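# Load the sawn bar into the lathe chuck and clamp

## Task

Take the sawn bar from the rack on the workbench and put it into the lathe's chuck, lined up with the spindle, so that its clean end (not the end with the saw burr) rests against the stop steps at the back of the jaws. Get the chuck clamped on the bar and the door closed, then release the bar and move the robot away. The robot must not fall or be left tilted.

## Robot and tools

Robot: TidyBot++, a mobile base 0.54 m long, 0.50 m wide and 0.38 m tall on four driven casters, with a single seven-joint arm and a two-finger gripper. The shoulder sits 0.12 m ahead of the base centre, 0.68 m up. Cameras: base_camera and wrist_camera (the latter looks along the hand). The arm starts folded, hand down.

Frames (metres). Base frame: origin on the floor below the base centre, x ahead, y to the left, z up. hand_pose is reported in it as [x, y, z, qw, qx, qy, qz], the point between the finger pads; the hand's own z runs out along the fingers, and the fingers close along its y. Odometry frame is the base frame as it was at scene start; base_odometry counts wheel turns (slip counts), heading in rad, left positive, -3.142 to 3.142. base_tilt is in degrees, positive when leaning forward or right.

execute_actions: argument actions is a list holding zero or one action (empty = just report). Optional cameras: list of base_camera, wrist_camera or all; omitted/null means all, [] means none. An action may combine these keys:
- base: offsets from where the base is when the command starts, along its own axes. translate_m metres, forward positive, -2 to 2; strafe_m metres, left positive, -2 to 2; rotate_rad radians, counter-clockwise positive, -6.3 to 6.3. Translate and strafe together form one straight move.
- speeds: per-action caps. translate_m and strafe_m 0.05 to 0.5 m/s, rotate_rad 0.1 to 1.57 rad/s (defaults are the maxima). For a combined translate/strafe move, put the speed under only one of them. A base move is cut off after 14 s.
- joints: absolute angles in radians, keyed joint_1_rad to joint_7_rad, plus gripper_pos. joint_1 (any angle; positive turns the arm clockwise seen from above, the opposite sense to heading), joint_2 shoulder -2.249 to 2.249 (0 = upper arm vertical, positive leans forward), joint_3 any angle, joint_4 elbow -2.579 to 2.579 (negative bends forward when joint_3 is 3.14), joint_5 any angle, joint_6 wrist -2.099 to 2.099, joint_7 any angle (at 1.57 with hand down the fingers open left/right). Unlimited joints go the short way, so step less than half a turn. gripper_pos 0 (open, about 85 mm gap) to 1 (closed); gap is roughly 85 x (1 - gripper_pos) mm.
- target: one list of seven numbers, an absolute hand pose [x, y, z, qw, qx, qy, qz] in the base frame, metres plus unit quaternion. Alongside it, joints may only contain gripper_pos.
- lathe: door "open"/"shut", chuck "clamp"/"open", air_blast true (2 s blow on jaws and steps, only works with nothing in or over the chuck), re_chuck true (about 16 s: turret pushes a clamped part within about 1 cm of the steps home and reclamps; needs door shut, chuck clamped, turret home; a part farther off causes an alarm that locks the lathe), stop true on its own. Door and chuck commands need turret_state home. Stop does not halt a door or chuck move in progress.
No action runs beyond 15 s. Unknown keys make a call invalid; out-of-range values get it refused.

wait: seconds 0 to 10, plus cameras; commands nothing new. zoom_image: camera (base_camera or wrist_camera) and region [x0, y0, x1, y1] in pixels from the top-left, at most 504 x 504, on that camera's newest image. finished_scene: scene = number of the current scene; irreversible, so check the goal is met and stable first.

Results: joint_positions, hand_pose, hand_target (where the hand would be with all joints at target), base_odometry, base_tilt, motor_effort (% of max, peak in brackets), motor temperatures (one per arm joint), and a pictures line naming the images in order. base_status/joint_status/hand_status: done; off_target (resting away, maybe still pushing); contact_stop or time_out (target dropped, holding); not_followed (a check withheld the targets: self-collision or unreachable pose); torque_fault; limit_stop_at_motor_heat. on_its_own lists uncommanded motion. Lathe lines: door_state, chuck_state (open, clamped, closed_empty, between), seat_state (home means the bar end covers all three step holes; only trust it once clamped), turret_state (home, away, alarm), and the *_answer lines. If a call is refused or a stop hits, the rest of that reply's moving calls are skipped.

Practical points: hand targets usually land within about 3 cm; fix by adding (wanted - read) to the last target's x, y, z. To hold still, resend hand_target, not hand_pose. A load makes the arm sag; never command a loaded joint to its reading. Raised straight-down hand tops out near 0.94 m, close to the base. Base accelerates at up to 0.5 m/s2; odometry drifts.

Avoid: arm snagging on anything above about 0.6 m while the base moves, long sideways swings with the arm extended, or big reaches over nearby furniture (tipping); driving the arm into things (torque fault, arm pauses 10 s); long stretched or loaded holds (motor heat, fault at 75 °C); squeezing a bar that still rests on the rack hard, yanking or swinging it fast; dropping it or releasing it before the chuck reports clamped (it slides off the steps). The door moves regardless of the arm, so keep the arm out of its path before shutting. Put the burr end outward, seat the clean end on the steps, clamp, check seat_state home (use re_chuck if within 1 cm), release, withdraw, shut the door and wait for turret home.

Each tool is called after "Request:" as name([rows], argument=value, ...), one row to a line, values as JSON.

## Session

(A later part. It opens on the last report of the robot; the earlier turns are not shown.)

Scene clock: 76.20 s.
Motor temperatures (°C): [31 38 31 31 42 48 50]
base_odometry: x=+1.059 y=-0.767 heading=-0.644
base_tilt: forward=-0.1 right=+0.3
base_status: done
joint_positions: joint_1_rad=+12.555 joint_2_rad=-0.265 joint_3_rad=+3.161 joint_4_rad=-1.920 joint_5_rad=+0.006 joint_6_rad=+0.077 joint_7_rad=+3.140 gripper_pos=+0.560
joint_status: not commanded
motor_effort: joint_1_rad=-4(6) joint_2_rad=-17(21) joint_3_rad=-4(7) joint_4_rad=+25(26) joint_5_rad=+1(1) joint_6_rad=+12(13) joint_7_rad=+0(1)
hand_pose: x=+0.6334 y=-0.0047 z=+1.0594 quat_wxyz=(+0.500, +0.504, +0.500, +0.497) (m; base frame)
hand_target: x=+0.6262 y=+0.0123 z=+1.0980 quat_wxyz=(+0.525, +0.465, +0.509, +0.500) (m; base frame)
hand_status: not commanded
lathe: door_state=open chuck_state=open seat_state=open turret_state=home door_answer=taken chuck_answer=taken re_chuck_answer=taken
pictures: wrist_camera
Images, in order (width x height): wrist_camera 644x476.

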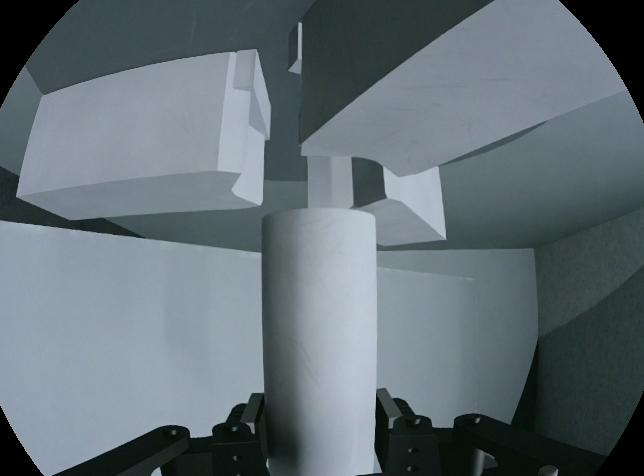

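Request:
execute_actions([
  {"base":{"strafe_m":-0.015},"speeds":{"strafe_m":0.1}},
], cameras=["wrist_camera"])

Request:
execute_actions([
  {"base":{"translate_m":-0.03},"speeds":{"translate_m":0.1}},
], cameras=["wrist_camera"])

Request:
zoom_image(camera="wrist_camera", region=[220, 90, 430, 250])

Scene clock: 77.97 s.
Motor temperatures (°C): [31 38 31 31 42 48 50]
base_odometry: x=+1.050 y=-0.779 heading=-0.644
base_tilt: forward=-0.1 right=+0.3
base_status: done
joint_positions: joint_1_rad=+12.553 joint_2_rad=-0.265 joint_3_rad=+3.149 joint_4_rad=-1.920 joint_5_rad=+0.006 joint_6_rad=+0.077 joint_7_rad=+3.140 gripper_pos=+0.560
joint_status: not commanded
motor_effort: joint_1_rad=+0(5) joint_2_rad=-18(21) joint_3_rad=+0(4) joint_4_rad=+25(26) joint_5_rad=+0(1) joint_6_rad=+11(13) joint_7_rad=+0(2)
hand_pose: x=+0.6333 y=+0.0036 z=+1.0594 quat_wxyz=(+0.497, +0.500, +0.504, +0.499) (m; base frame)
hand_target: x=+0.6262 y=+0.0123 z=+1.0980 quat_wxyz=(+0.525, +0.465, +0.509, +0.500) (m; base frame)
hand_status: not commanded
lathe: door_state=open chuck_state=open seat_state=open turret_state=home door_answer=taken chuck_answer=taken re_chuck_answer=taken
pictures: wrist_camera
Images, in order (width x height): wrist_camera 644x476.

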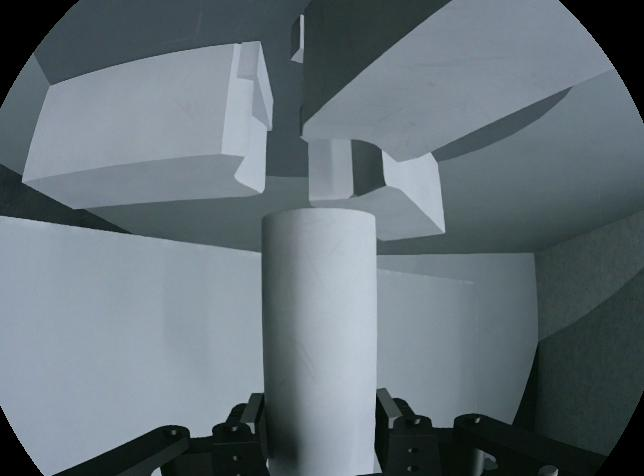

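Scene clock: 79.40 s.
Motor temperatures (°C): [31 38 31 31 42 48 50]
base_odometry: x=+1.026 y=-0.761 heading=-0.644
base_tilt: forward=-0.2 right=+0.3
base_status: done
joint_positions: joint_1_rad=+12.553 joint_2_rad=-0.265 joint_3_rad=+3.148 joint_4_rad=-1.915 joint_5_rad=+0.006 joint_6_rad=+0.074 joint_7_rad=+3.140 gripper_pos=+0.560
joint_status: not commanded
motor_effort: joint_1_rad=+0(3) joint_2_rad=-18(27) joint_3_rad=+0(3) joint_4_rad=+25(28) joint_5_rad=+0(1) joint_6_rad=+12(14) joint_7_rad=+0(1)
hand_pose: x=+0.6336 y=+0.0045 z=+1.0616 quat_wxyz=(+0.498, +0.499, +0.504, +0.500) (m; base frame)
hand_target: x=+0.6262 y=+0.0123 z=+1.0980 quat_wxyz=(+0.525, +0.465, +0.509, +0.500) (m; base frame)
hand_status: not commanded
lathe: door_state=open chuck_state=open seat_state=open turret_state=home door_answer=taken chuck_answer=taken re_chuck_answer=taken
pictures: wrist_camera
Images, in order (width x height): wrist_camera 644x476.

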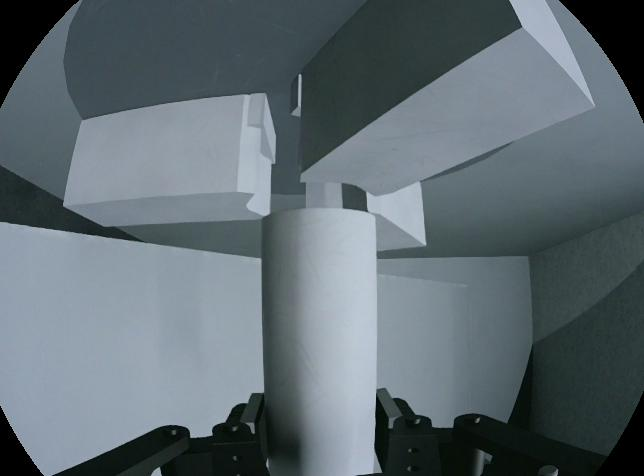

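Scaled by 2.400.

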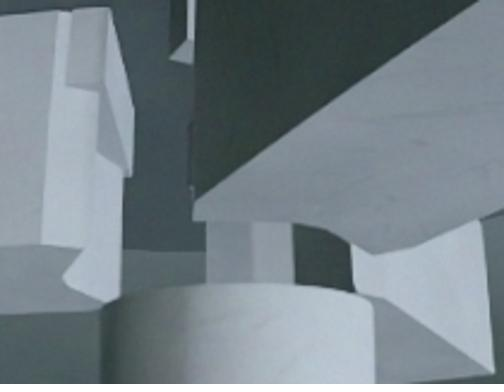

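Request:
execute_actions([
  {"base":{"translate_m":-0.004},"joints":{"joint_2_rad":-0.274}},
], cameras=["wrist_camera"])

Request:
execute_actions([
  {"base":{"strafe_m":0.008},"speeds":{"strafe_m":0.05}},
], cameras=["wrist_camera"])

Request:
zoom_image(camera="wrist_camera", region=[220, 90, 430, 250])

Scene clock: 81.77 s.
Motor temperatures (°C): [31 38 31 31 42 48 50]
base_odometry: x=+1.022 y=-0.758 heading=-0.643
base_tilt: forward=-0.1 right=+0.3
base_status: done
joint_positions: joint_1_rad=+12.553 joint_2_rad=-0.262 joint_3_rad=+3.148 joint_4_rad=-1.915 joint_5_rad=+0.006 joint_6_rad=+0.074 joint_7_rad=+3.140 gripper_pos=+0.560
joint_status: all done
motor_effort: joint_1_rad=-1(2) joint_2_rad=-18(20) joint_3_rad=+0(3) joint_4_rad=+25(26) joint_5_rad=+0(0) joint_6_rad=+12(13) joint_7_rad=+0(1)
hand_pose: x=+0.6348 y=+0.0047 z=+1.0600 quat_wxyz=(+0.497, +0.499, +0.505, +0.499) (m; base frame)
hand_target: x=+0.6303 y=+0.0124 z=+1.0929 quat_wxyz=(+0.522, +0.467, +0.512, +0.497) (m; base frame)
hand_status: not commanded
lathe: door_state=open chuck_state=open seat_state=open turret_state=home door_answer=taken chuck_answer=taken re_chuck_answer=taken
pictures: wrist_camera
Images, in order (width x height): wrist_camera 644x476.

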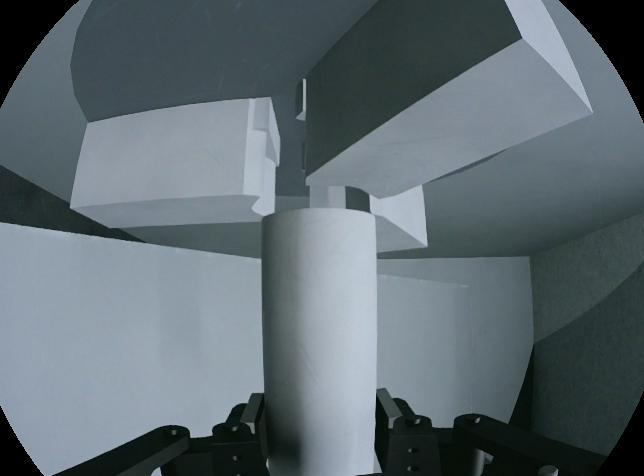

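Scene clock: 82.30 s.
Motor temperatures (°C): [31 38 31 31 42 48 50]
base_odometry: x=+1.027 y=-0.752 heading=-0.643
base_tilt: forward=-0.1 right=+0.3
base_status: done
joint_positions: joint_1_rad=+12.554 joint_2_rad=-0.261 joint_3_rad=+3.148 joint_4_rad=-1.915 joint_5_rad=+0.006 joint_6_rad=+0.074 joint_7_rad=+3.140 gripper_pos=+0.560
joint_status: not commanded
motor_effort: joint_1_rad=-1(6) joint_2_rad=-18(21) joint_3_rad=-1(6) joint_4_rad=+25(27) joint_5_rad=+0(1) joint_6_rad=+12(14) joint_7_rad=+0(1)
hand_pose: x=+0.6351 y=+0.0041 z=+1.0594 quat_wxyz=(+0.497, +0.500, +0.505, +0.499) (m; base frame)
hand_target: x=+0.6303 y=+0.0124 z=+1.0929 quat_wxyz=(+0.522, +0.467, +0.512, +0.497) (m; base frame)
hand_status: not commanded
lathe: door_state=open chuck_state=open seat_state=open turret_state=home door_answer=taken chuck_answer=taken re_chuck_answer=taken
pictures: wrist_camera
Images, in order (width x height): wrist_camera 644x476.

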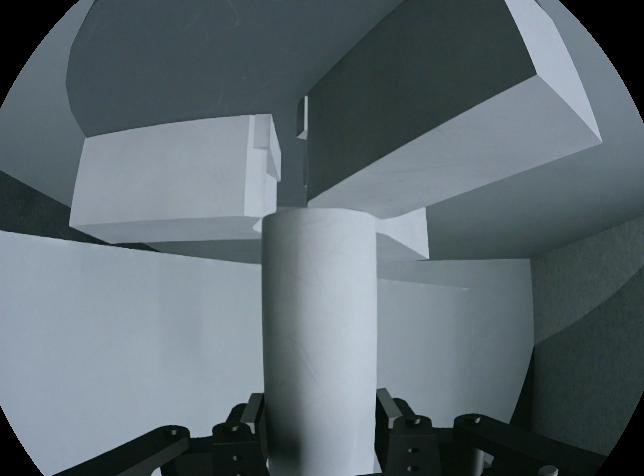

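Scaled by 2.400.

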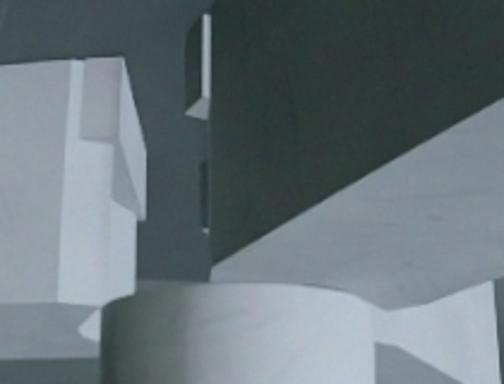

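Request:
execute_actions([
  {"base":{"strafe_m":0.01},"speeds":{"strafe_m":0.05}},
], cameras=["wrist_camera"])

Request:
zoom_image(camera="wrist_camera", region=[220, 120, 430, 280])

Scene clock: 83.33 s.
Motor temperatures (°C): [31 38 31 31 42 48 50]
base_odometry: x=+1.033 y=-0.744 heading=-0.643
base_tilt: forward=-0.2 right=+0.3
base_status: done
joint_positions: joint_1_rad=+12.560 joint_2_rad=-0.259 joint_3_rad=+3.157 joint_4_rad=-1.915 joint_5_rad=+0.006 joint_6_rad=+0.074 joint_7_rad=+3.140 gripper_pos=+0.560
joint_status: not commanded
motor_effort: joint_1_rad=-1(7) joint_2_rad=-19(20) joint_3_rad=-1(8) joint_4_rad=+25(27) joint_5_rad=+0(1) joint_6_rad=+13(13) joint_7_rad=-2(2)
hand_pose: x=+0.6360 y=-0.0044 z=+1.0584 quat_wxyz=(+0.499, +0.505, +0.501, +0.495) (m; base frame)
hand_target: x=+0.6303 y=+0.0124 z=+1.0929 quat_wxyz=(+0.522, +0.467, +0.512, +0.497) (m; base frame)
hand_status: not commanded
lathe: door_state=open chuck_state=open seat_state=open turret_state=home door_answer=taken chuck_answer=taken re_chuck_answer=taken
pictures: wrist_camera
Images, in order (width x height): wrist_camera 644x476.

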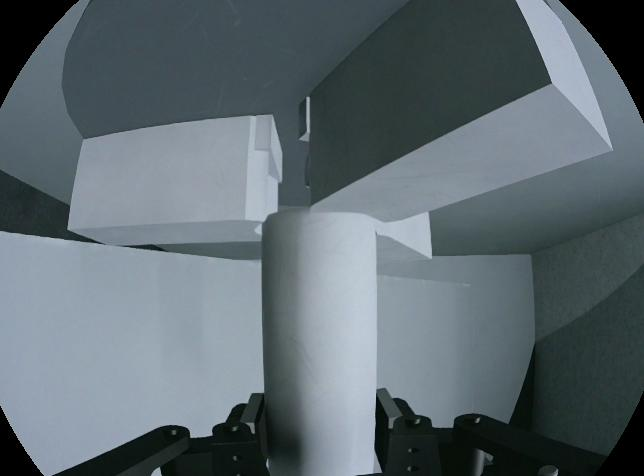

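Scaled by 2.400.

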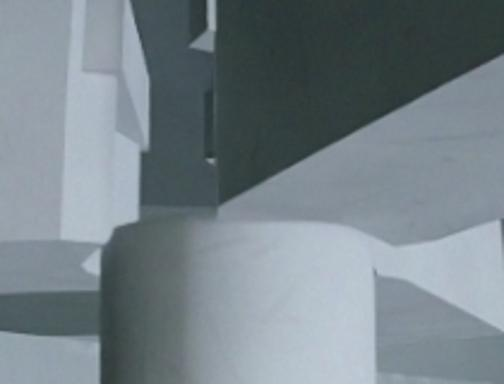

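Request:
execute_actions([
  {"base":{"strafe_m":-0.02},"speeds":{"strafe_m":0.1}},
], cameras=["wrist_camera"])

Request:
zoom_image(camera="wrist_camera", region=[230, 150, 410, 280])

Scene clock: 84.77 s.
Motor temperatures (°C): [31 38 31 31 42 48 50]
base_odometry: x=+1.021 y=-0.760 heading=-0.644
base_tilt: forward=-0.1 right=+0.3
base_status: done
joint_positions: joint_1_rad=+12.557 joint_2_rad=-0.259 joint_3_rad=+3.148 joint_4_rad=-1.915 joint_5_rad=+0.006 joint_6_rad=+0.074 joint_7_rad=+3.140 gripper_pos=+0.560
joint_status: not commanded
motor_effort: joint_1_rad=+0(2) joint_2_rad=-18(20) joint_3_rad=+0(3) joint_4_rad=+25(25) joint_5_rad=+0(1) joint_6_rad=+12(13) joint_7_rad=+0(1)
hand_pose: x=+0.6359 y=+0.0024 z=+1.0584 quat_wxyz=(+0.497, +0.501, +0.504, +0.497) (m; base frame)
hand_target: x=+0.6303 y=+0.0124 z=+1.0929 quat_wxyz=(+0.522, +0.467, +0.512, +0.497) (m; base frame)
hand_status: not commanded
lathe: door_state=open chuck_state=open seat_state=open turret_state=home door_answer=taken chuck_answer=taken re_chuck_answer=taken
pictures: wrist_camera
Images, in order (width x height): wrist_camera 644x476.

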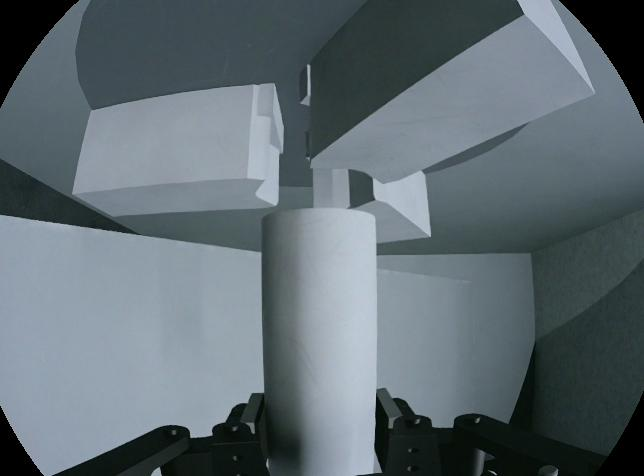

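Scaled by 2.800.

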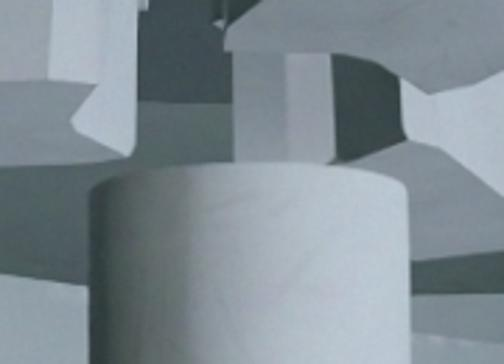

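Request:
execute_actions([
  {"base":{"translate_m":0.004},"speeds":{"translate_m":0.1}},
], cameras=[])

Request:
execute_actions([
  {"base":{"strafe_m":0.013},"speeds":{"strafe_m":0.05}},
], cameras=["wrist_camera"])

Request:
zoom_image(camera="wrist_camera", region=[230, 150, 410, 280])

Scene clock: 85.97 s.
Motor temperatures (°C): [31 38 31 31 42 48 50]
base_odometry: x=+1.024 y=-0.763 heading=-0.644
base_tilt: forward=-0.2 right=+0.3
base_status: done
joint_positions: joint_1_rad=+12.557 joint_2_rad=-0.258 joint_3_rad=+3.148 joint_4_rad=-1.915 joint_5_rad=+0.006 joint_6_rad=+0.074 joint_7_rad=+3.140 gripper_pos=+0.560
joint_status: not commanded
motor_effort: joint_1_rad=+0(2) joint_2_rad=-18(24) joint_3_rad=+1(3) joint_4_rad=+25(26) joint_5_rad=+0(1) joint_6_rad=+12(13) joint_7_rad=-1(1)
hand_pose: x=+0.6361 y=+0.0025 z=+1.0581 quat_wxyz=(+0.497, +0.501, +0.505, +0.497) (m; base frame)
hand_target: x=+0.6303 y=+0.0124 z=+1.0929 quat_wxyz=(+0.522, +0.467, +0.512, +0.497) (m; base frame)
hand_status: not commanded
lathe: door_state=open chuck_state=open seat_state=open turret_state=home door_answer=taken chuck_answer=taken re_chuck_answer=taken
pictures: none
No camera images: "cameras" was empty.

Scene clock: 86.60 s.
Motor temperatures (°C): [31 38 31 31 42 48 50]
base_odometry: x=+1.032 y=-0.752 heading=-0.644
base_tilt: forward=-0.1 right=+0.3
base_status: done
joint_positions: joint_1_rad=+12.557 joint_2_rad=-0.258 joint_3_rad=+3.145 joint_4_rad=-1.915 joint_5_rad=+0.006 joint_6_rad=+0.074 joint_7_rad=+3.140 gripper_pos=+0.560
joint_status: not commanded
motor_effort: joint_1_rad=-1(2) joint_2_rad=-18(20) joint_3_rad=-1(3) joint_4_rad=+25(26) joint_5_rad=+0(0) joint_6_rad=+13(14) joint_7_rad=-1(1)
hand_pose: x=+0.6361 y=+0.0044 z=+1.0580 quat_wxyz=(+0.496, +0.500, +0.506, +0.498) (m; base frame)
hand_target: x=+0.6303 y=+0.0124 z=+1.0929 quat_wxyz=(+0.522, +0.467, +0.512, +0.497) (m; base frame)
hand_status: not commanded
lathe: door_state=open chuck_state=open seat_state=open turret_state=home door_answer=taken chuck_answer=taken re_chuck_answer=taken
pictures: wrist_camera
Images, in order (width x height): wrist_camera 644x476.

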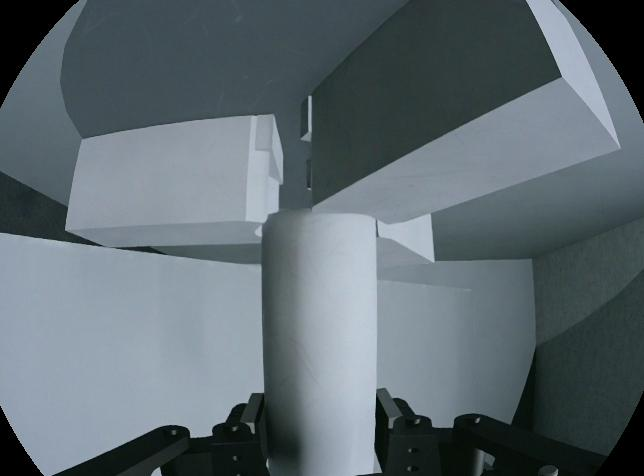

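Scaled by 2.800.

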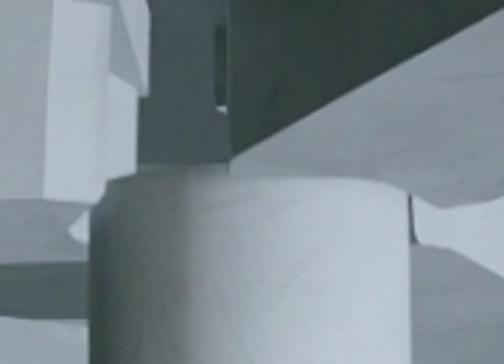

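Request:
execute_actions([
  {"base":{"strafe_m":0.006},"speeds":{"strafe_m":0.05}},
], cameras=["wrist_camera"])

Request:
zoom_image(camera="wrist_camera", region=[230, 150, 410, 280])

Scene clock: 87.30 s.
Motor temperatures (°C): [31 38 31 31 42 48 50]
base_odometry: x=+1.035 y=-0.747 heading=-0.643
base_tilt: forward=-0.1 right=+0.3
base_status: done
joint_positions: joint_1_rad=+12.556 joint_2_rad=-0.258 joint_3_rad=+3.144 joint_4_rad=-1.914 joint_5_rad=+0.006 joint_6_rad=+0.074 joint_7_rad=+3.140 gripper_pos=+0.560
joint_status: not commanded
motor_effort: joint_1_rad=+0(3) joint_2_rad=-17(19) joint_3_rad=+0(4) joint_4_rad=+24(25) joint_5_rad=+0(1) joint_6_rad=+12(13) joint_7_rad=+0(1)
hand_pose: x=+0.6361 y=+0.0052 z=+1.0580 quat_wxyz=(+0.496, +0.500, +0.506, +0.498) (m; base frame)
hand_target: x=+0.6303 y=+0.0124 z=+1.0929 quat_wxyz=(+0.522, +0.467, +0.512, +0.497) (m; base frame)
hand_status: not commanded
lathe: door_state=open chuck_state=open seat_state=open turret_state=home door_answer=taken chuck_answer=taken re_chuck_answer=taken
pictures: wrist_camera
Images, in order (width x height): wrist_camera 644x476.

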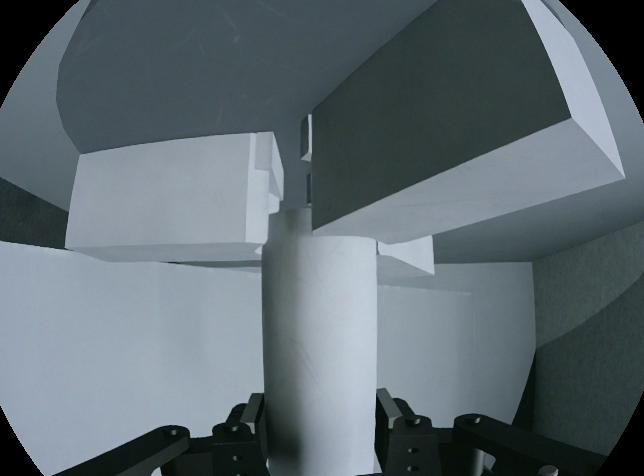

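Scaled by 2.800.

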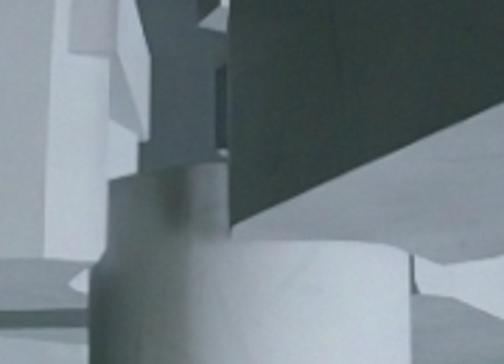

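Request:
execute_actions([
  {"base":{"strafe_m":0.01},"speeds":{"strafe_m":0.05}},
], cameras=["wrist_camera"])

Request:
zoom_image(camera="wrist_camera", region=[230, 150, 410, 280])

Scene clock: 88.03 s.
Motor temperatures (°C): [31 38 31 31 42 48 50]
base_odometry: x=+1.041 y=-0.739 heading=-0.643
base_tilt: forward=-0.2 right=+0.3
base_status: done
joint_positions: joint_1_rad=+12.556 joint_2_rad=-0.258 joint_3_rad=+3.144 joint_4_rad=-1.914 joint_5_rad=+0.006 joint_6_rad=+0.074 joint_7_rad=+3.141 gripper_pos=+0.560
joint_status: not commanded
motor_effort: joint_1_rad=+0(2) joint_2_rad=-17(20) joint_3_rad=+0(3) joint_4_rad=+24(25) joint_5_rad=+0(1) joint_6_rad=+12(12) joint_7_rad=+0(1)
hand_pose: x=+0.6362 y=+0.0058 z=+1.0585 quat_wxyz=(+0.496, +0.499, +0.506, +0.498) (m; base frame)
hand_target: x=+0.6303 y=+0.0124 z=+1.0929 quat_wxyz=(+0.522, +0.467, +0.512, +0.497) (m; base frame)
hand_status: not commanded
lathe: door_state=open chuck_state=open seat_state=open turret_state=home door_answer=taken chuck_answer=taken re_chuck_answer=taken
pictures: wrist_camera
Images, in order (width x height): wrist_camera 644x476.

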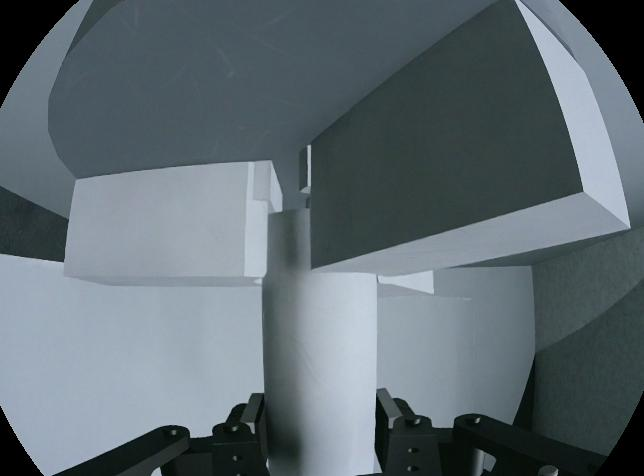

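Scaled by 2.800.

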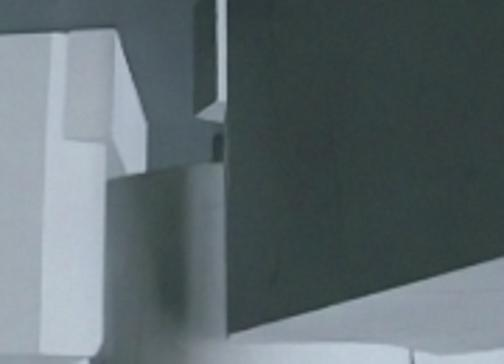

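Request:
execute_actions([
  {"base":{"strafe_m":0.006},"speeds":{"strafe_m":0.05}},
], cameras=["wrist_camera"])

Request:
zoom_image(camera="wrist_camera", region=[230, 150, 410, 280])

Scene clock: 88.73 s.
Motor temperatures (°C): [31 38 31 31 42 48 50]
base_odometry: x=+1.044 y=-0.734 heading=-0.643
base_tilt: forward=-0.1 right=+0.3
base_status: done
joint_positions: joint_1_rad=+12.558 joint_2_rad=-0.258 joint_3_rad=+3.150 joint_4_rad=-1.914 joint_5_rad=+0.006 joint_6_rad=+0.074 joint_7_rad=+3.141 gripper_pos=+0.560
joint_status: not commanded
motor_effort: joint_1_rad=-2(5) joint_2_rad=-18(19) joint_3_rad=-1(6) joint_4_rad=+25(26) joint_5_rad=+0(1) joint_6_rad=+12(13) joint_7_rad=-1(1)
hand_pose: x=+0.6363 y=+0.0009 z=+1.0585 quat_wxyz=(+0.498, +0.502, +0.504, +0.497) (m; base frame)
hand_target: x=+0.6303 y=+0.0124 z=+1.0929 quat_wxyz=(+0.522, +0.467, +0.512, +0.497) (m; base frame)
hand_status: not commanded
lathe: door_state=open chuck_state=open seat_state=open turret_state=home door_answer=taken chuck_answer=taken re_chuck_answer=taken
pictures: wrist_camera
Images, in order (width x height): wrist_camera 644x476.

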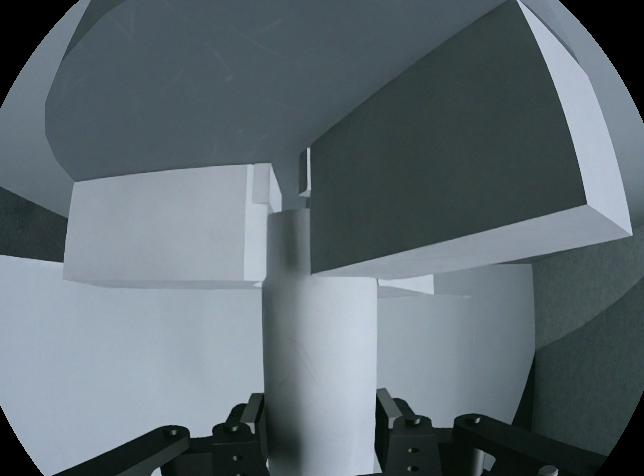

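Scaled by 2.800.

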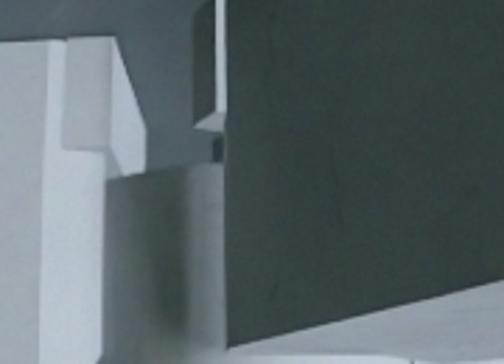

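Request:
execute_actions([
  {"base":{"strafe_m":0.005},"speeds":{"strafe_m":0.05}},
], cameras=["wrist_camera"])

Request:
zoom_image(camera="wrist_camera", region=[230, 150, 410, 280])

Scene clock: 89.53 s.
Motor temperatures (°C): [31 38 31 31 42 48 50]
base_odometry: x=+1.047 y=-0.730 heading=-0.643
base_tilt: forward=-0.1 right=+0.3
base_status: done
joint_positions: joint_1_rad=+12.560 joint_2_rad=-0.258 joint_3_rad=+3.156 joint_4_rad=-1.914 joint_5_rad=+0.006 joint_6_rad=+0.073 joint_7_rad=+3.141 gripper_pos=+0.560
joint_status: not commanded
motor_effort: joint_1_rad=-4(6) joint_2_rad=-18(21) joint_3_rad=-5(8) joint_4_rad=+25(26) joint_5_rad=+0(1) joint_6_rad=+12(14) joint_7_rad=-1(2)
hand_pose: x=+0.6363 y=-0.0037 z=+1.0585 quat_wxyz=(+0.499, +0.504, +0.502, +0.495) (m; base frame)
hand_target: x=+0.6303 y=+0.0124 z=+1.0929 quat_wxyz=(+0.522, +0.467, +0.512, +0.497) (m; base frame)
hand_status: not commanded
lathe: door_state=open chuck_state=open seat_state=open turret_state=home door_answer=taken chuck_answer=taken re_chuck_answer=taken
pictures: wrist_camera
Images, in order (width x height): wrist_camera 644x476.

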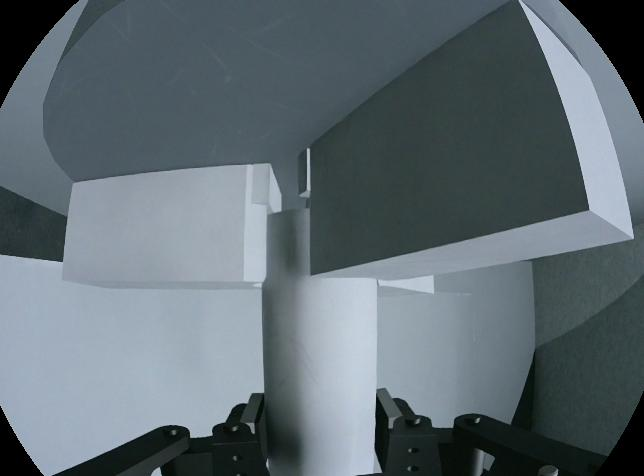

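Scaled by 2.800.

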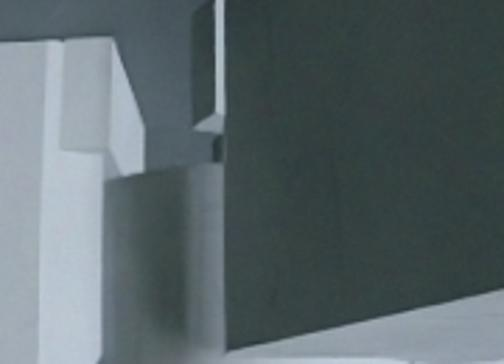

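Request:
execute_actions([
  {"lathe":{"chuck":"clamp"},"joints":{"gripper_pos":0.62}},
], cameras=[])

Request:
wait(seconds=1.5, cameras=["wrist_camera"])

Scene clock: 90.67 s.
Motor temperatures (°C): [31 38 31 31 42 48 50]
base_odometry: x=+1.047 y=-0.730 heading=-0.643
base_tilt: forward=-0.2 right=+0.3
base_status: not commanded
joint_positions: joint_1_rad=+12.560 joint_2_rad=-0.272 joint_3_rad=+3.156 joint_4_rad=-1.913 joint_5_rad=+0.005 joint_6_rad=+0.054 joint_7_rad=+3.146 gripper_pos=+0.560
joint_status: gripper_pos off_target (ended at +0.560, target +0.620)
motor_effort: joint_1_rad=-1(3) joint_2_rad=-14(18) joint_3_rad=+0(5) joint_4_rad=+28(31) joint_5_rad=+2(2) joint_6_rad=+14(17) joint_7_rad=+1(2)
hand_pose: x=+0.6308 y=-0.0037 z=+1.0600 quat_wxyz=(+0.499, +0.504, +0.504, +0.493) (m; base frame)
hand_target: x=+0.6303 y=+0.0124 z=+1.0929 quat_wxyz=(+0.522, +0.467, +0.512, +0.497) (m; base frame)
hand_status: not commanded
lathe: door_state=open chuck_state=clamped seat_state=open turret_state=home door_answer=taken chuck_answer=taken re_chuck_answer=taken
pictures: none
No camera images: "cameras" was empty.

Scene clock: 92.17 s.
Motor temperatures (°C): [31 37 31 31 42 48 50]
base_odometry: x=+1.047 y=-0.730 heading=-0.643
base_tilt: forward=-0.2 right=+0.3
base_status: not commanded
joint_positions: joint_1_rad=+12.560 joint_2_rad=-0.272 joint_3_rad=+3.156 joint_4_rad=-1.913 joint_5_rad=+0.005 joint_6_rad=+0.054 joint_7_rad=+3.146 gripper_pos=+0.560
joint_status: gripper_pos off_target (ended at +0.560, target +0.620)
motor_effort: joint_1_rad=-1(3) joint_2_rad=-14(18) joint_3_rad=+0(5) joint_4_rad=+28(31) joint_5_rad=+2(2) joint_6_rad=+14(17) joint_7_rad=+0(2)
hand_pose: x=+0.6308 y=-0.0037 z=+1.0599 quat_wxyz=(+0.499, +0.504, +0.504, +0.493) (m; base frame)
hand_target: x=+0.6303 y=+0.0124 z=+1.0929 quat_wxyz=(+0.522, +0.467, +0.512, +0.497) (m; base frame)
hand_status: not commanded
wait: 1.50 s; at rest by 0.27 s
lathe: door_state=open chuck_state=clamped seat_state=open turret_state=home door_answer=taken chuck_answer=taken re_chuck_answer=taken
pictures: wrist_camera
Images, in order (width x height): wrist_camera 644x476.

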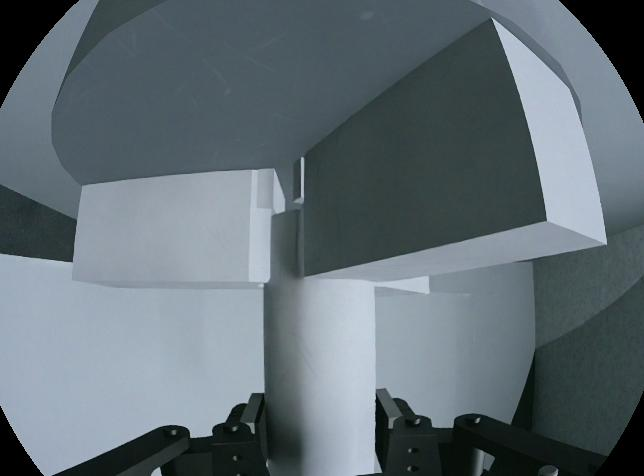

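Request:
execute_actions([
  {"joints":{"gripper_pos":0.1}},
], cameras=["wrist_camera"])

Scene clock: 93.13 s.
Motor temperatures (°C): [31 37 31 31 42 48 50]
base_odometry: x=+1.047 y=-0.730 heading=-0.643
base_tilt: forward=-0.2 right=+0.3
base_status: not commanded
joint_positions: joint_1_rad=+12.560 joint_2_rad=-0.274 joint_3_rad=+3.156 joint_4_rad=-1.890 joint_5_rad=+0.005 joint_6_rad=+0.054 joint_7_rad=+3.146 gripper_pos=+0.100
joint_status: all done
motor_effort: joint_1_rad=+0(1) joint_2_rad=-13(19) joint_3_rad=+1(1) joint_4_rad=+20(27) joint_5_rad=+1(2) joint_6_rad=+8(15) joint_7_rad=+0(1)
hand_pose: x=+0.6306 y=-0.0037 z=+1.0753 quat_wxyz=(+0.505, +0.498, +0.498, +0.499) (m; base frame)
hand_target: x=+0.6303 y=+0.0124 z=+1.0929 quat_wxyz=(+0.522, +0.467, +0.512, +0.497) (m; base frame)
hand_status: not commanded
lathe: door_state=open chuck_state=clamped seat_state=open turret_state=home door_answer=taken chuck_answer=taken re_chuck_answer=taken
pictures: wrist_camera
Images, in order (width x height): wrist_camera 644x476.

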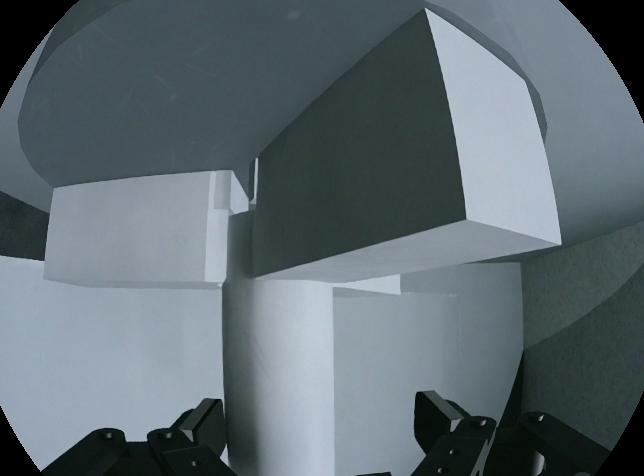

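Request:
execute_actions([
  {"joints":{"gripper_pos":0.0,"joint_4_rad":-1.905}},
], cameras=["wrist_camera"])

Scene clock: 93.90 s.
Motor temperatures (°C): [31 37 31 31 42 48 50]
base_odometry: x=+1.047 y=-0.730 heading=-0.643
base_tilt: forward=-0.1 right=+0.3
base_status: not commanded
joint_positions: joint_1_rad=+12.560 joint_2_rad=-0.274 joint_3_rad=+3.156 joint_4_rad=-1.898 joint_5_rad=+0.005 joint_6_rad=+0.054 joint_7_rad=+3.146 gripper_pos=+0.000
joint_status: all done
motor_effort: joint_1_rad=+0(1) joint_2_rad=-13(14) joint_3_rad=+0(1) joint_4_rad=+20(21) joint_5_rad=+1(1) joint_6_rad=+8(9) joint_7_rad=-1(1)
hand_pose: x=+0.6305 y=-0.0037 z=+1.0702 quat_wxyz=(+0.503, +0.500, +0.500, +0.497) (m; base frame)
hand_target: x=+0.6301 y=+0.0124 z=+1.0679 quat_wxyz=(+0.512, +0.477, +0.522, +0.488) (m; base frame)
hand_status: not commanded
lathe: door_state=open chuck_state=clamped seat_state=open turret_state=home door_answer=taken chuck_answer=taken re_chuck_answer=taken
pictures: wrist_camera
Images, in order (width x height): wrist_camera 644x476.

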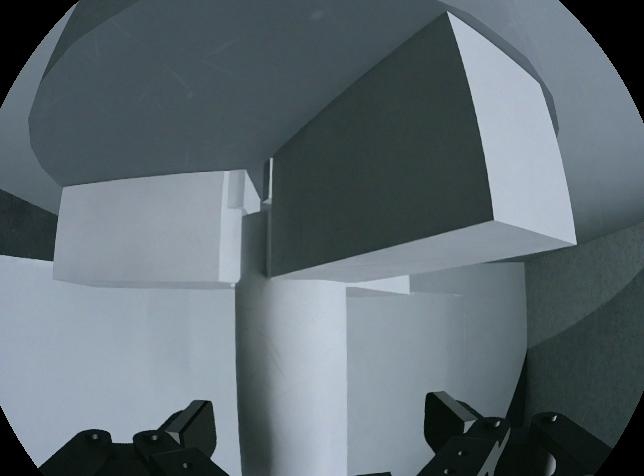

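Request:
execute_actions([
  {"base":{"translate_m":-0.5}},
], cameras=["wrist_camera"])

Request:
execute_actions([
  {"lathe":{"door":"shut"}},
], cameras=[])

Request:
wait(seconds=4, cameras=["wrist_camera"])

Request:
execute_actions([
  {"lathe":{"re_chuck":true}},
], cameras=[])

Request:
wait(seconds=10, cameras=[])

Request:
wait(seconds=8, cameras=["wrist_camera"])

Scene clock: 96.30 s.
Motor temperatures (°C): [31 37 31 31 42 48 50]
base_odometry: x=+0.647 y=-0.430 heading=-0.644
base_tilt: forward=-0.1 right=+0.3
base_status: done
joint_positions: joint_1_rad=+12.560 joint_2_rad=-0.286 joint_3_rad=+3.155 joint_4_rad=-1.898 joint_5_rad=+0.005 joint_6_rad=+0.054 joint_7_rad=+3.146 gripper_pos=+0.000
joint_status: not commanded
motor_effort: joint_1_rad=+0(1) joint_2_rad=-12(18) joint_3_rad=-1(2) joint_4_rad=+20(21) joint_5_rad=+0(1) joint_6_rad=+8(9) joint_7_rad=-1(1)
hand_pose: x=+0.6260 y=-0.0036 z=+1.0761 quat_wxyz=(+0.506, +0.497, +0.497, +0.500) (m; base frame)
hand_target: x=+0.6301 y=+0.0124 z=+1.0679 quat_wxyz=(+0.512, +0.477, +0.522, +0.488) (m; base frame)
hand_status: not commanded
lathe: door_state=open chuck_state=clamped seat_state=open turret_state=home door_answer=taken chuck_answer=taken re_chuck_answer=taken
pictures: wrist_camera
Images, in order (width x height): wrist_camera 644x476.

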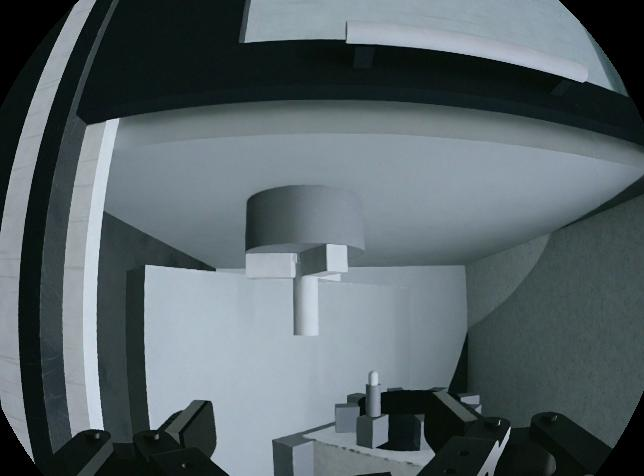

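Scene clock: 96.60 s.
Motor temperatures (°C): [31 37 31 31 42 48 50]
base_odometry: x=+0.647 y=-0.430 heading=-0.644
base_tilt: forward=-0.1 right=+0.3
base_status: not commanded
joint_positions: joint_1_rad=+12.560 joint_2_rad=-0.286 joint_3_rad=+3.155 joint_4_rad=-1.898 joint_5_rad=+0.005 joint_6_rad=+0.054 joint_7_rad=+3.146 gripper_pos=+0.000
joint_status: not commanded
motor_effort: joint_1_rad=+0(0) joint_2_rad=-13(13) joint_3_rad=+0(1) joint_4_rad=+20(20) joint_5_rad=+0(1) joint_6_rad=+8(9) joint_7_rad=+0(1)
hand_pose: x=+0.6260 y=-0.0036 z=+1.0761 quat_wxyz=(+0.506, +0.497, +0.497, +0.500) (m; base frame)
hand_target: x=+0.6301 y=+0.0124 z=+1.0679 quat_wxyz=(+0.512, +0.477, +0.522, +0.488) (m; base frame)
hand_status: not commanded
lathe: door_state=between chuck_state=clamped seat_state=open turret_state=home door_answer=taken chuck_answer=taken re_chuck_answer=taken
pictures: none
No camera images: "cameras" was empty.

Scene clock: 100.60 s.
Motor temperatures (°C): [31 37 31 31 42 48 50]
base_odometry: x=+0.647 y=-0.430 heading=-0.644
base_tilt: forward=-0.1 right=+0.3
base_status: not commanded
joint_positions: joint_1_rad=+12.560 joint_2_rad=-0.286 joint_3_rad=+3.155 joint_4_rad=-1.898 joint_5_rad=+0.005 joint_6_rad=+0.054 joint_7_rad=+3.146 gripper_pos=+0.000
joint_status: not commanded
motor_effort: joint_1_rad=+0(0) joint_2_rad=-13(13) joint_3_rad=+0(1) joint_4_rad=+20(20) joint_5_rad=+1(1) joint_6_rad=+8(9) joint_7_rad=-1(1)
hand_pose: x=+0.6260 y=-0.0036 z=+1.0761 quat_wxyz=(+0.506, +0.497, +0.497, +0.500) (m; base frame)
hand_target: x=+0.6301 y=+0.0124 z=+1.0679 quat_wxyz=(+0.512, +0.477, +0.522, +0.488) (m; base frame)
hand_status: not commanded
wait: 4.00 s; at rest by 0.27 s
lathe: door_state=shut chuck_state=clamped seat_state=open turret_state=home door_answer=taken chuck_answer=taken re_chuck_answer=taken
pictures: wrist_camera
Images, in order (width x height): wrist_camera 644x476.

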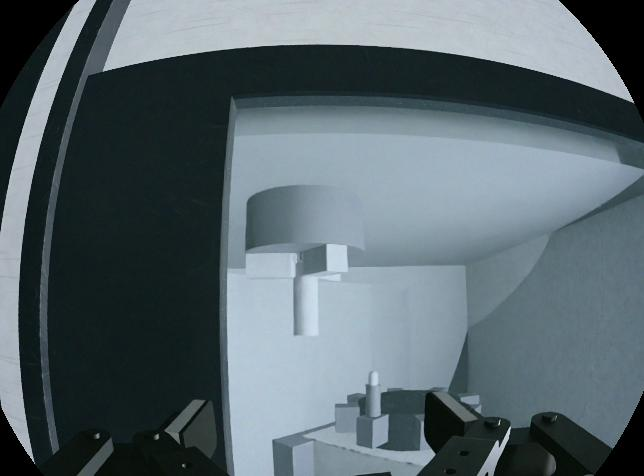

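Scene clock: 100.90 s.
Motor temperatures (°C): [31 37 31 31 42 48 50]
base_odometry: x=+0.647 y=-0.430 heading=-0.644
base_tilt: forward=-0.1 right=+0.3
base_status: not commanded
joint_positions: joint_1_rad=+12.560 joint_2_rad=-0.286 joint_3_rad=+3.155 joint_4_rad=-1.898 joint_5_rad=+0.005 joint_6_rad=+0.054 joint_7_rad=+3.146 gripper_pos=+0.000
joint_status: not commanded
motor_effort: joint_1_rad=+0(1) joint_2_rad=-12(13) joint_3_rad=+0(1) joint_4_rad=+20(20) joint_5_rad=+1(1) joint_6_rad=+9(9) joint_7_rad=-1(1)
hand_pose: x=+0.6260 y=-0.0036 z=+1.0761 quat_wxyz=(+0.506, +0.497, +0.497, +0.500) (m; base frame)
hand_target: x=+0.6301 y=+0.0124 z=+1.0679 quat_wxyz=(+0.512, +0.477, +0.522, +0.488) (m; base frame)
hand_status: not commanded
lathe: door_state=shut chuck_state=clamped seat_state=open turret_state=away door_answer=taken chuck_answer=taken re_chuck_answer=taken
pictures: none
No camera images: "cameras" was empty.

Scene clock: 110.90 s.
Motor temperatures (°C): [31 37 31 31 42 48 50]
base_odometry: x=+0.647 y=-0.430 heading=-0.644
base_tilt: forward=-0.1 right=+0.3
base_status: not commanded
joint_positions: joint_1_rad=+12.560 joint_2_rad=-0.286 joint_3_rad=+3.155 joint_4_rad=-1.898 joint_5_rad=+0.005 joint_6_rad=+0.054 joint_7_rad=+3.146 gripper_pos=+0.000
joint_status: not commanded
motor_effort: joint_1_rad=+0(1) joint_2_rad=-13(13) joint_3_rad=+1(1) joint_4_rad=+20(20) joint_5_rad=+1(1) joint_6_rad=+8(9) joint_7_rad=-1(1)
hand_pose: x=+0.6260 y=-0.0036 z=+1.0761 quat_wxyz=(+0.506, +0.497, +0.497, +0.500) (m; base frame)
hand_target: x=+0.6301 y=+0.0124 z=+1.0679 quat_wxyz=(+0.512, +0.477, +0.522, +0.488) (m; base frame)
hand_status: not commanded
wait: 10.00 s; at rest by 0.27 s
lathe: door_state=shut chuck_state=clamped seat_state=home turret_state=away door_answer=taken chuck_answer=taken re_chuck_answer=taken
pictures: none
No camera images: "cameras" was empty.

Scene clock: 118.90 s.
Motor temperatures (°C): [30 37 31 31 42 48 50]
base_odometry: x=+0.647 y=-0.430 heading=-0.644
base_tilt: forward=-0.2 right=+0.3
base_status: not commanded
joint_positions: joint_1_rad=+12.560 joint_2_rad=-0.286 joint_3_rad=+3.155 joint_4_rad=-1.898 joint_5_rad=+0.005 joint_6_rad=+0.054 joint_7_rad=+3.146 gripper_pos=+0.000
joint_status: not commanded
motor_effort: joint_1_rad=+0(1) joint_2_rad=-12(13) joint_3_rad=+0(1) joint_4_rad=+20(20) joint_5_rad=+1(1) joint_6_rad=+8(9) joint_7_rad=+0(1)
hand_pose: x=+0.6260 y=-0.0036 z=+1.0761 quat_wxyz=(+0.506, +0.497, +0.497, +0.500) (m; base frame)
hand_target: x=+0.6301 y=+0.0124 z=+1.0679 quat_wxyz=(+0.512, +0.477, +0.522, +0.488) (m; base frame)
hand_status: not commanded
wait: 8.00 s; at rest by 0.27 s
lathe: door_state=shut chuck_state=clamped seat_state=home turret_state=home door_answer=taken chuck_answer=taken re_chuck_answer=taken
pictures: wrist_camera
Images, in order (width x height): wrist_camera 644x476.

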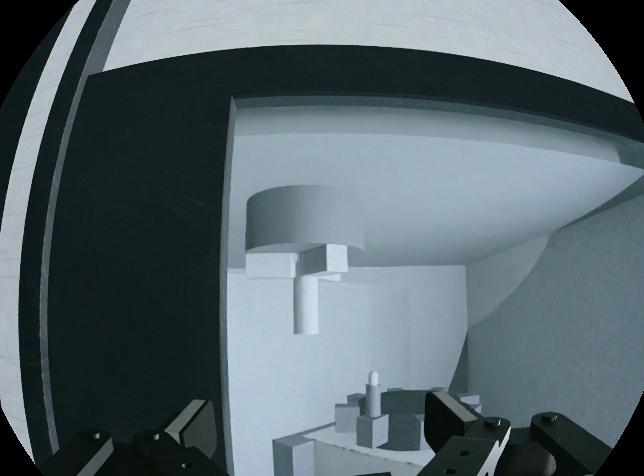

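Request:
finished_scene(scene=1)

The scene is finished: the task was done.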